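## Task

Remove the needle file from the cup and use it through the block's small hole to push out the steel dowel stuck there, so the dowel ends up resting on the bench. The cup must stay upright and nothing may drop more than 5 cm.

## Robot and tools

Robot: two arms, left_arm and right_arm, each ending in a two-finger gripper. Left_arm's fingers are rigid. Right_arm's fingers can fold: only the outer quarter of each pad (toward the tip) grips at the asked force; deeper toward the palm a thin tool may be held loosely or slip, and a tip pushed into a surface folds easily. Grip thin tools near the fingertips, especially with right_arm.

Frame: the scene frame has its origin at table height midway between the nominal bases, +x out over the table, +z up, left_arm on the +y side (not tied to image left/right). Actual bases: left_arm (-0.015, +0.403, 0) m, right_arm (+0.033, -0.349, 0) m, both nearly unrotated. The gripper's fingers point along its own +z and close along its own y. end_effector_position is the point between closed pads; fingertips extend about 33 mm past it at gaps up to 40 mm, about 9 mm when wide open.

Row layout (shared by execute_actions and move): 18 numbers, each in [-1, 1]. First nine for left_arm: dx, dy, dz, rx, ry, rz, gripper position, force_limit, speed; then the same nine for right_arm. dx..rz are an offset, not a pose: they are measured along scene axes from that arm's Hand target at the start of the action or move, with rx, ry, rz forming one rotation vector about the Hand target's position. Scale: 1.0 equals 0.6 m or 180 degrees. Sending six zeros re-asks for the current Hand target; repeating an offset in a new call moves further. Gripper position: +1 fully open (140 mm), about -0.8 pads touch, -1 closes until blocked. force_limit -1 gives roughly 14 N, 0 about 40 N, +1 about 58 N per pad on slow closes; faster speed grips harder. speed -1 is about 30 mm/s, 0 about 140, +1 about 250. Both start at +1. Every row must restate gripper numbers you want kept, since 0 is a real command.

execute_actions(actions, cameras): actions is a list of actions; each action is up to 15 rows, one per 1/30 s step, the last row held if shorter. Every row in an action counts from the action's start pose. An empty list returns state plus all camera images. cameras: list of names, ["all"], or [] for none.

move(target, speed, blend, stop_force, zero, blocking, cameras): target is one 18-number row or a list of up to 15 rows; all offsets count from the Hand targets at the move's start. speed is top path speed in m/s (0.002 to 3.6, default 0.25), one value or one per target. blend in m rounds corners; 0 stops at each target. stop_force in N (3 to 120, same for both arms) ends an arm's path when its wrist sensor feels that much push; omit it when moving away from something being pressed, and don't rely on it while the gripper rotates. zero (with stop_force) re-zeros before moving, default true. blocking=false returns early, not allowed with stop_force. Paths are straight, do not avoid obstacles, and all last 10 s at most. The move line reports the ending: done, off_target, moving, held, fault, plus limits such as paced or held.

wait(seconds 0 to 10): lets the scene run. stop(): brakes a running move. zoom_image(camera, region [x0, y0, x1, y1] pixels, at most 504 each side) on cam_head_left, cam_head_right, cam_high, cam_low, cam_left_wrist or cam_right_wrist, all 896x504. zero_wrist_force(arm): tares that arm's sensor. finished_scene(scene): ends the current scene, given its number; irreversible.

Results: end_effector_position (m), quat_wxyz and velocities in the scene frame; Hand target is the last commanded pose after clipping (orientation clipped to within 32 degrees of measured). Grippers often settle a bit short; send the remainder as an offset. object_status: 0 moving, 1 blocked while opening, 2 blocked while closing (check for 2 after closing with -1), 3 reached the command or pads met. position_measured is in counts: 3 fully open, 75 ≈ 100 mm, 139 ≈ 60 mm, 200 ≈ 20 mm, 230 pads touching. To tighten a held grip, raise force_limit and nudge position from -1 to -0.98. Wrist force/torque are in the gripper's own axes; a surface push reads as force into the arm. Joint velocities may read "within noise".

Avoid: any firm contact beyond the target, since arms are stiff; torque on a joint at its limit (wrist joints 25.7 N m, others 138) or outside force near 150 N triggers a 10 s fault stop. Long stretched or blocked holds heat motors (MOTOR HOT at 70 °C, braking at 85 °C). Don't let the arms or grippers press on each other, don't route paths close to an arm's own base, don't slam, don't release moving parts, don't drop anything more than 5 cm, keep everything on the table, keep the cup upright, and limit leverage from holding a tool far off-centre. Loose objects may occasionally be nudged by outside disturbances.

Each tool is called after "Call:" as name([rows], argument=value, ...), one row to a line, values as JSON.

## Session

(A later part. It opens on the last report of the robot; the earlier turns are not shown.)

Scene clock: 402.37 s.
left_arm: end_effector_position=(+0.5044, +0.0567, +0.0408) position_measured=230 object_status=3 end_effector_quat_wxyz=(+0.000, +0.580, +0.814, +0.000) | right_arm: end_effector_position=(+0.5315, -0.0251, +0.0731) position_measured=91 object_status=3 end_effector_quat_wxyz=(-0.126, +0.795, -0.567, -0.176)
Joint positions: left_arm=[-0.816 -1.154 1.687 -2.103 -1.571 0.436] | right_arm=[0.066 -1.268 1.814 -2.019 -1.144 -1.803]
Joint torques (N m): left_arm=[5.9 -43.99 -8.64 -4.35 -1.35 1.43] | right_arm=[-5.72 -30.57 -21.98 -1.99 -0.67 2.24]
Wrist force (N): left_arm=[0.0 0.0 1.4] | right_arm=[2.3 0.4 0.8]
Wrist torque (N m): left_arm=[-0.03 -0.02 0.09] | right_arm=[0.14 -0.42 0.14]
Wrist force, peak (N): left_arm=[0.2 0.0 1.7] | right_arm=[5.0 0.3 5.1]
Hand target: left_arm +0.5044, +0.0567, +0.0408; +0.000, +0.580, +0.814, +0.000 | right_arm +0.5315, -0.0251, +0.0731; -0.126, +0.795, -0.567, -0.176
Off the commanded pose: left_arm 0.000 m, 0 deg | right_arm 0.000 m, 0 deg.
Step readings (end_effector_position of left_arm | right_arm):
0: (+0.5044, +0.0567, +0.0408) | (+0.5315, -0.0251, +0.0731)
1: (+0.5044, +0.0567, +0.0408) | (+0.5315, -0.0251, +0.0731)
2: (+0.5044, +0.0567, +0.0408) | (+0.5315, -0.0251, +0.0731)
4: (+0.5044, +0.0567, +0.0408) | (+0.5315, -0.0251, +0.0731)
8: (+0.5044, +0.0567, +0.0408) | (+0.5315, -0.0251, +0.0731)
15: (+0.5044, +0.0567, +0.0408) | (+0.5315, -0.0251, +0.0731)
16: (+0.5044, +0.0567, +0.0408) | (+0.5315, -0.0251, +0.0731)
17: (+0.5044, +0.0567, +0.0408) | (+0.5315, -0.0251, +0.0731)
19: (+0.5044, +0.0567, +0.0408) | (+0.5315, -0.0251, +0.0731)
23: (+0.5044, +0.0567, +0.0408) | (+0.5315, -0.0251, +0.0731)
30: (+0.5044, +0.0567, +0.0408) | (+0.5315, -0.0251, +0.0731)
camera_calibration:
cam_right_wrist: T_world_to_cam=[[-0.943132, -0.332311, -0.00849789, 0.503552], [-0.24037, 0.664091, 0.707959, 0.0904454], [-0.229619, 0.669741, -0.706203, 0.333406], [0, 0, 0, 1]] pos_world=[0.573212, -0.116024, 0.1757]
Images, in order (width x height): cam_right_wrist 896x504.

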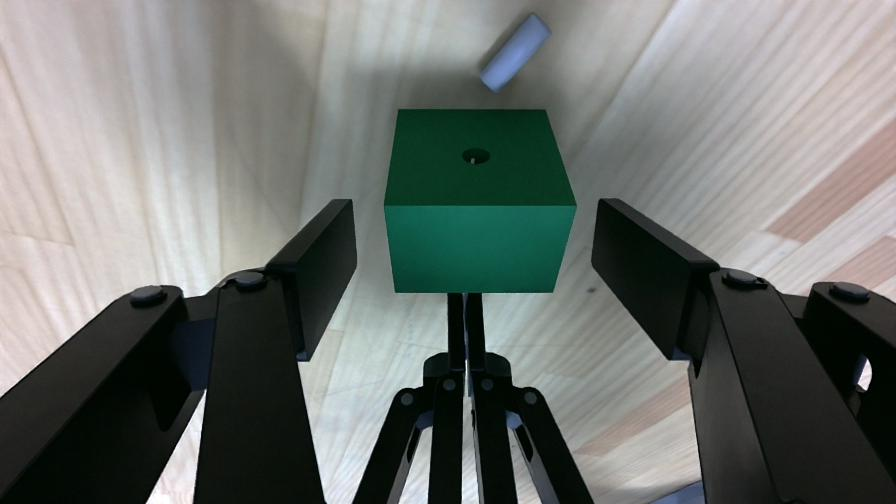

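Call:
move(target=[0.0141, -0.04097, 0, 0, 0, 0, -1, 1, -1, 0, 0, 0, 0, 0, 0, 0.3, 1, -0.5], speed=0.06, stop_force=10, cameras=["cam_right_wrist", "cam_low"])

Call:
zoom_image(camera="cam_low", region=[395, 250, 485, 295])

Scene clock: 414.03 s.
left_arm: end_effector_position=(+0.5129, +0.0321, +0.0408) position_measured=230 object_status=3 end_effector_quat_wxyz=(+0.000, +0.580, +0.814, +0.000) | right_arm: end_effector_position=(+0.5315, -0.0251, +0.0731) position_measured=91 object_status=3 end_effector_quat_wxyz=(-0.126, +0.795, -0.567, -0.176)
Joint positions: left_arm=[-0.833 -1.11 1.62 -2.08 -1.571 0.418] | right_arm=[0.066 -1.268 1.814 -2.019 -1.144 -1.803]
Joint torques (N m): left_arm=[6.4 -46.29 -8.88 -4.69 -1.13 1.38] | right_arm=[-6.14 -30.85 -23.83 -3.14 -0.73 2.14]
Wrist force (N): left_arm=[0.1 -0.2 1.2] | right_arm=[2.4 0.1 0.6]
Wrist torque (N m): left_arm=[-0.11 -0.03 0.07] | right_arm=[0.08 -0.46 0.14]
Wrist force, peak (N): left_arm=[1.4 0.2 1.4] | right_arm=[2.9 0.2 0.8]
Hand target: left_arm +0.5129, +0.0321, +0.0408; +0.000, +0.580, +0.814, +0.000 | right_arm +0.5315, -0.0251, +0.0731; -0.126, +0.795, -0.567, -0.176
Off the commanded pose: left_arm 0.000 m, 0 deg | right_arm 0.000 m, 0 deg.
move: done
camera_calibration:
cam_right_wrist: T_world_to_cam=[[-0.943132, -0.332311, -0.00849789, 0.503552], [-0.24037, 0.664091, 0.707959, 0.0904454], [-0.229619, 0.669741, -0.706203, 0.333406], [0, 0, 0, 1]] pos_world=[0.573212, -0.116024, 0.1757]
Images, in order (width x height): cam_low 896x504, cam_right_wrist 896x504.

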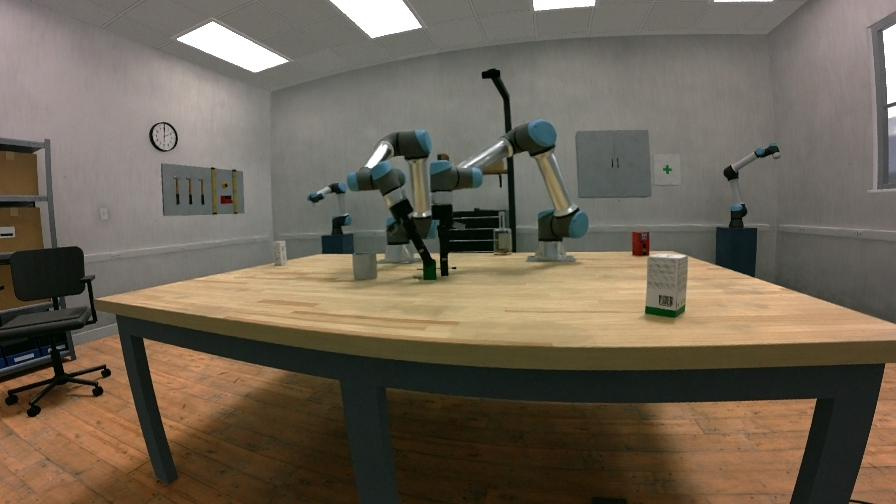

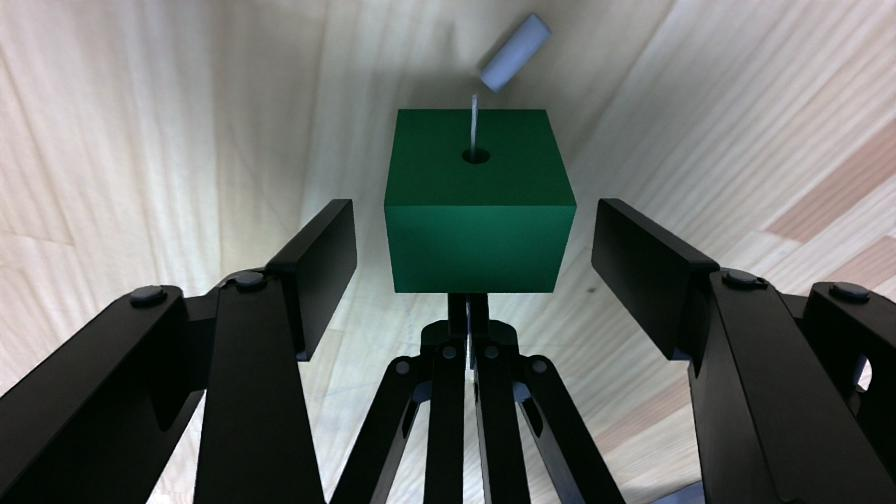

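Scaled by 5.600 from the camera's 896x504 image, which has a finer 1280x720 frame.

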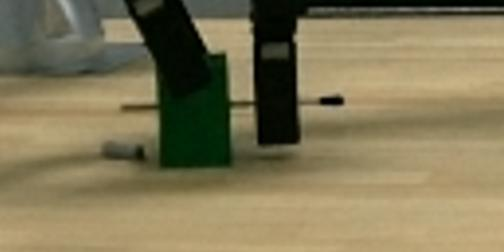

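Call:
execute_actions([
  [[0, 0, 0, 0, 0, 0, -0.3, 1, -1, 0, 0, 0, 0, 0, 0, 0.3, 1, -0.5]],
  [[0, 0, 0, 0, 0, 0, -0.3, 1, -1, 0, 0, 0, 0, 0, 0, 0.3, 1, -0.5]],
  [[0, 0, 0, 0, 0, 0, -0.3, 1, -1, 0, 0, 0, 0, 0, 0, 0.3, 1, -0.5]],
], cameras=["cam_right_wrist", "cam_low", "cam_left_wrist"])

Call:
zoom_image(camera="cam_low", region=[395, 250, 485, 295])

Scene clock: 418.13 s.
left_arm: end_effector_position=(+0.5129, +0.0321, +0.0408) position_measured=167 object_status=3 end_effector_quat_wxyz=(+0.000, +0.580, +0.814, +0.000) | right_arm: end_effector_position=(+0.5315, -0.0251, +0.0731) position_measured=91 object_status=3 end_effector_quat_wxyz=(-0.126, +0.795, -0.567, -0.176)
Joint positions: left_arm=[-0.833 -1.11 1.62 -2.08 -1.571 0.418] | right_arm=[0.066 -1.268 1.814 -2.019 -1.144 -1.803]
Joint torques (N m): left_arm=[6.93 -46.97 -10.29 -4.67 -1.44 1.6] | right_arm=[-6.36 -30.49 -25.86 -3.97 -0.6 2.16]
Wrist force (N): left_arm=[0.3 0.0 1.3] | right_arm=[2.5 0.3 0.7]
Wrist torque (N m): left_arm=[-0.06 -0.07 0.07] | right_arm=[0.13 -0.48 0.14]
Wrist force, peak (N): left_arm=[0.2 0.0 1.5] | right_arm=[2.8 0.3 0.6]
Hand target: left_arm +0.5129, +0.0321, +0.0408; +0.000, +0.580, +0.814, +0.000 | right_arm +0.5315, -0.0251, +0.0731; -0.126, +0.795, -0.567, -0.176
Off the commanded pose: left_arm 0.000 m, 0 deg | right_arm 0.000 m, 0 deg.
Step readings (end_effector_position of left_arm | right_arm):
0: (+0.5129, +0.0321, +0.0408) | (+0.5315, -0.0251, +0.0731)
1: (+0.5129, +0.0321, +0.0408) | (+0.5315, -0.0251, +0.0731)
2: (+0.5129, +0.0321, +0.0408) | (+0.5315, -0.0251, +0.0731)
4: (+0.5129, +0.0321, +0.0408) | (+0.5315, -0.0251, +0.0731)
8: (+0.5129, +0.0321, +0.0408) | (+0.5315, -0.0251, +0.0731)
15: (+0.5129, +0.0321, +0.0408) | (+0.5315, -0.0251, +0.0731)
16: (+0.5129, +0.0321, +0.0408) | (+0.5315, -0.0251, +0.0731)
17: (+0.5129, +0.0321, +0.0408) | (+0.5315, -0.0251, +0.0731)
19: (+0.5129, +0.0321, +0.0408) | (+0.5315, -0.0251, +0.0731)
23: (+0.5129, +0.0321, +0.0408) | (+0.5315, -0.0251, +0.0731)
30: (+0.5129, +0.0321, +0.0408) | (+0.5315, -0.0251, +0.0731)
31: (+0.5129, +0.0321, +0.0408) | (+0.5315, -0.0251, +0.0731)
32: (+0.5129, +0.0321, +0.0408) | (+0.5315, -0.0251, +0.0731)
34: (+0.5129, +0.0321, +0.0408) | (+0.5315, -0.0251, +0.0731)
38: (+0.5129, +0.0321, +0.0408) | (+0.5315, -0.0251, +0.0731)
45: (+0.5129, +0.0321, +0.0408) | (+0.5315, -0.0251, +0.0731)
camera_calibration:
cam_left_wrist: T_world_to_cam=[[0.948594, 0.316183, -0.014049, -0.482332], [0.303491, -0.896129, 0.3238, -0.136623], [0.0897904, -0.311419, -0.946021, 0.143227], [0, 0, 0, 1]] pos_world=[0.486141, 0.0746771, 0.172958]
cam_right_wrist: T_world_to_cam=[[-0.943132, -0.332311, -0.00849789, 0.503552], [-0.24037, 0.664091, 0.707959, 0.0904454], [-0.229619, 0.669741, -0.706203, 0.333406], [0, 0, 0, 1]] pos_world=[0.573212, -0.116024, 0.1757]
Images, in order (width x height): cam_low 896x504, cam_left_wrist 896x504, cam_right_wrist 896x504.

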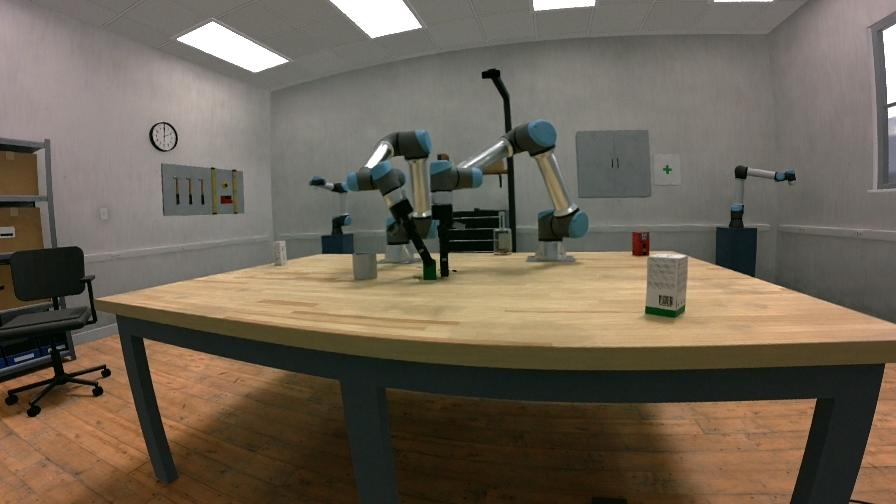

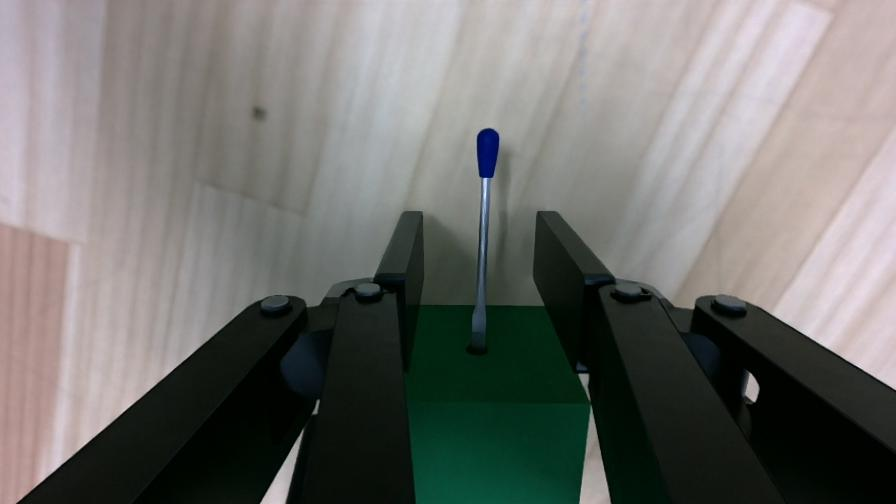

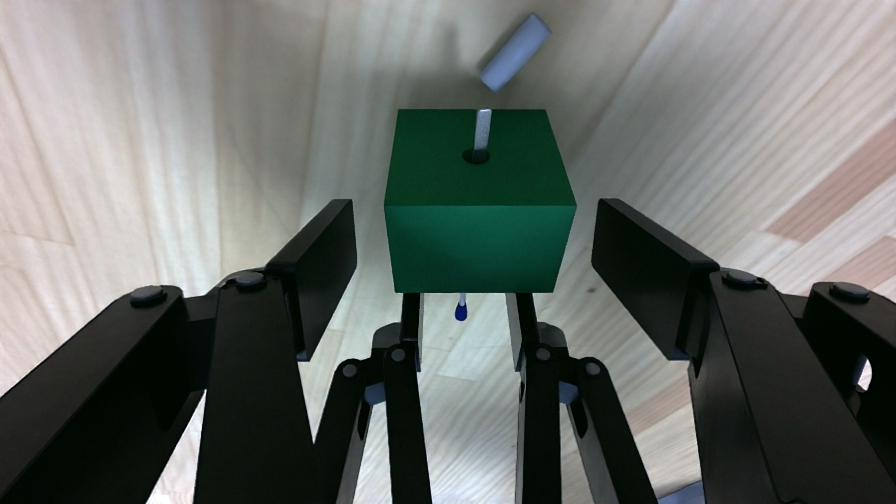

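Scaled by 5.600 from the camera's 896x504 image, which has a finer 1280x720 frame.

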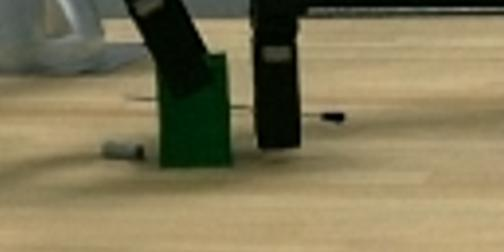

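Call:
move(target=[0, 0, 0.25, 0, 0, 0, -0.3, 1, -1, 0, 0, 0.25, 0, 0, 0, 0.3, 1, -0.5], speed=0.15, cameras=["cam_right_wrist", "cam_low", "cam_left_wrist", "cam_high"])

Call:
zoom_image(camera="cam_low", region=[395, 250, 485, 295])

Scene clock: 421.80 s.
left_arm: end_effector_position=(+0.5129, +0.0321, +0.1908) position_measured=167 object_status=3 end_effector_quat_wxyz=(+0.000, +0.580, +0.814, +0.000) | right_arm: end_effector_position=(+0.5314, -0.0250, +0.2231) position_measured=91 object_status=3 end_effector_quat_wxyz=(-0.126, +0.795, -0.567, -0.176)
Joint positions: left_arm=[-0.833 -1.226 1.381 -1.726 -1.571 0.418] | right_arm=[0.066 -1.393 1.563 -1.643 -1.144 -1.803]
Joint torques (N m): left_arm=[-1.31 -32.67 -19.82 -2.23 -0.61 -0.1] | right_arm=[7.47 -26.41 -31.27 -2.26 -1.17 -1.56]
Wrist force (N): left_arm=[0.2 -0.2 0.8] | right_arm=[2.6 0.0 0.8]
Wrist torque (N m): left_arm=[-0.09 -0.07 0.06] | right_arm=[0.06 -0.50 0.08]
Wrist force, peak (N): left_arm=[0.4 -0.4 3.8] | right_arm=[3.6 0.2 2.4]
Hand target: left_arm +0.5129, +0.0321, +0.1908; +0.000, +0.580, +0.814, +0.000 | right_arm +0.5315, -0.0251, +0.2231; -0.126, +0.795, -0.567, -0.176
Off the commanded pose: left_arm 0.000 m, 0 deg | right_arm 0.000 m, 0 deg.
move: done
camera_calibration:
cam_left_wrist: T_world_to_cam=[[0.948581, 0.31623, -0.0138988, -0.480365], [0.303475, -0.896083, 0.323942, -0.185265], [0.0899858, -0.311503, -0.945975, 0.285018], [0, 0, 0, 1]] pos_world=[0.486241, 0.0746772, 0.322958]
cam_right_wrist: T_world_to_cam=[[-0.943109, -0.332372, -0.00861219, 0.504875], [-0.240475, 0.664005, 0.708004, -0.0157088], [-0.229602, 0.669796, -0.706156, 0.439181], [0, 0, 0, 1]] pos_world=[0.573212, -0.115925, 0.3256]
Images, in order (width x height): cam_high 896x504, cam_low 896x504, cam_left_wrist 896x504, cam_right_wrist 896x504.

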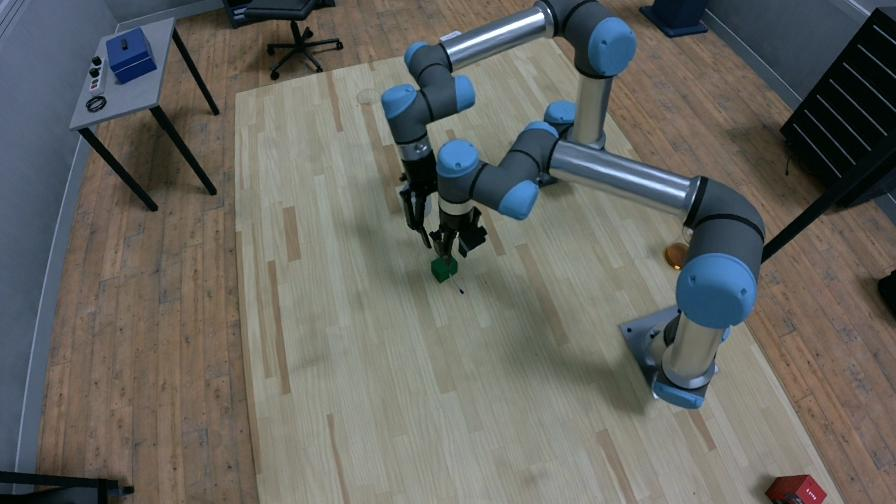

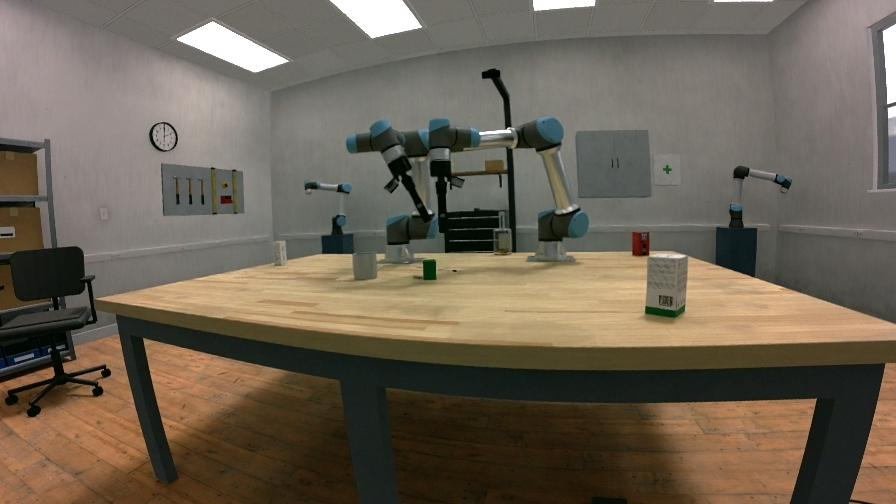

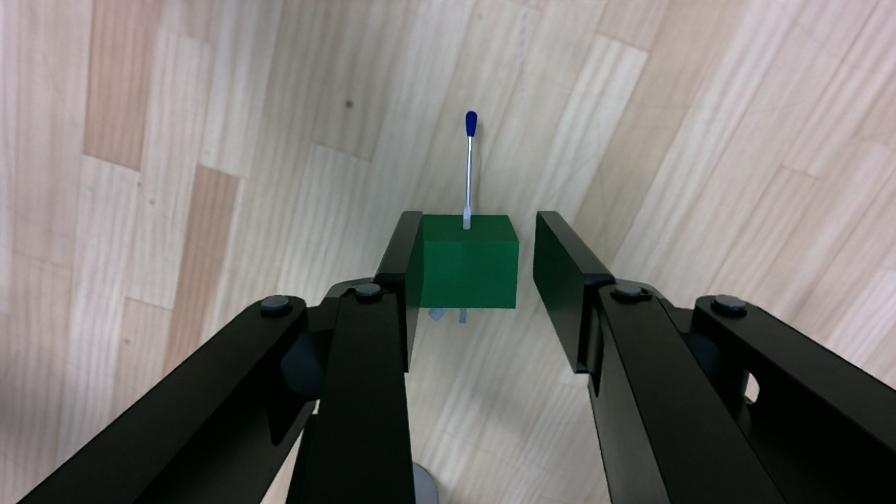

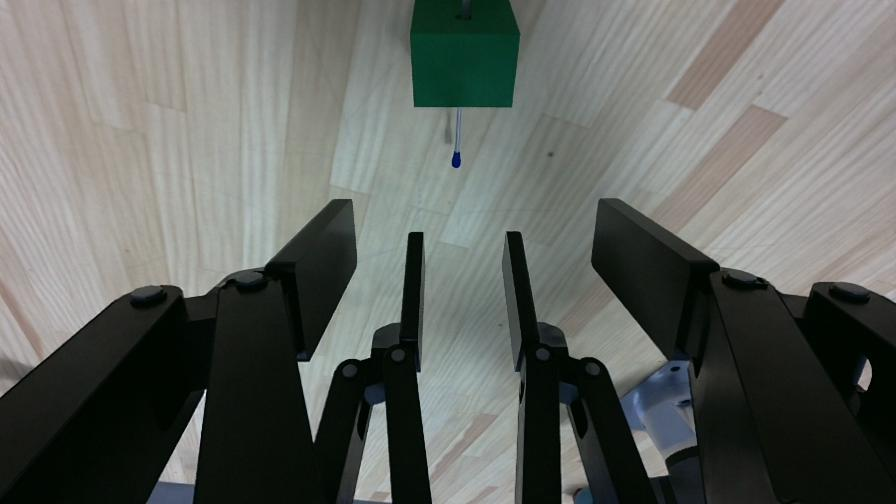

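Scaled by 5.600 from the camera's 896x504 image, which has a finer 1280x720 frame.

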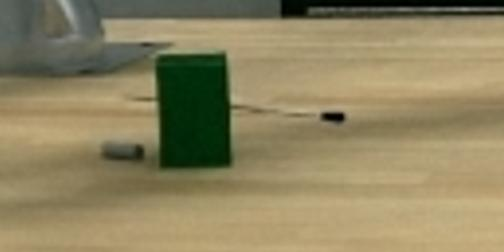

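Call:
finished_scene(scene=2)

The scene is finished: the task was done.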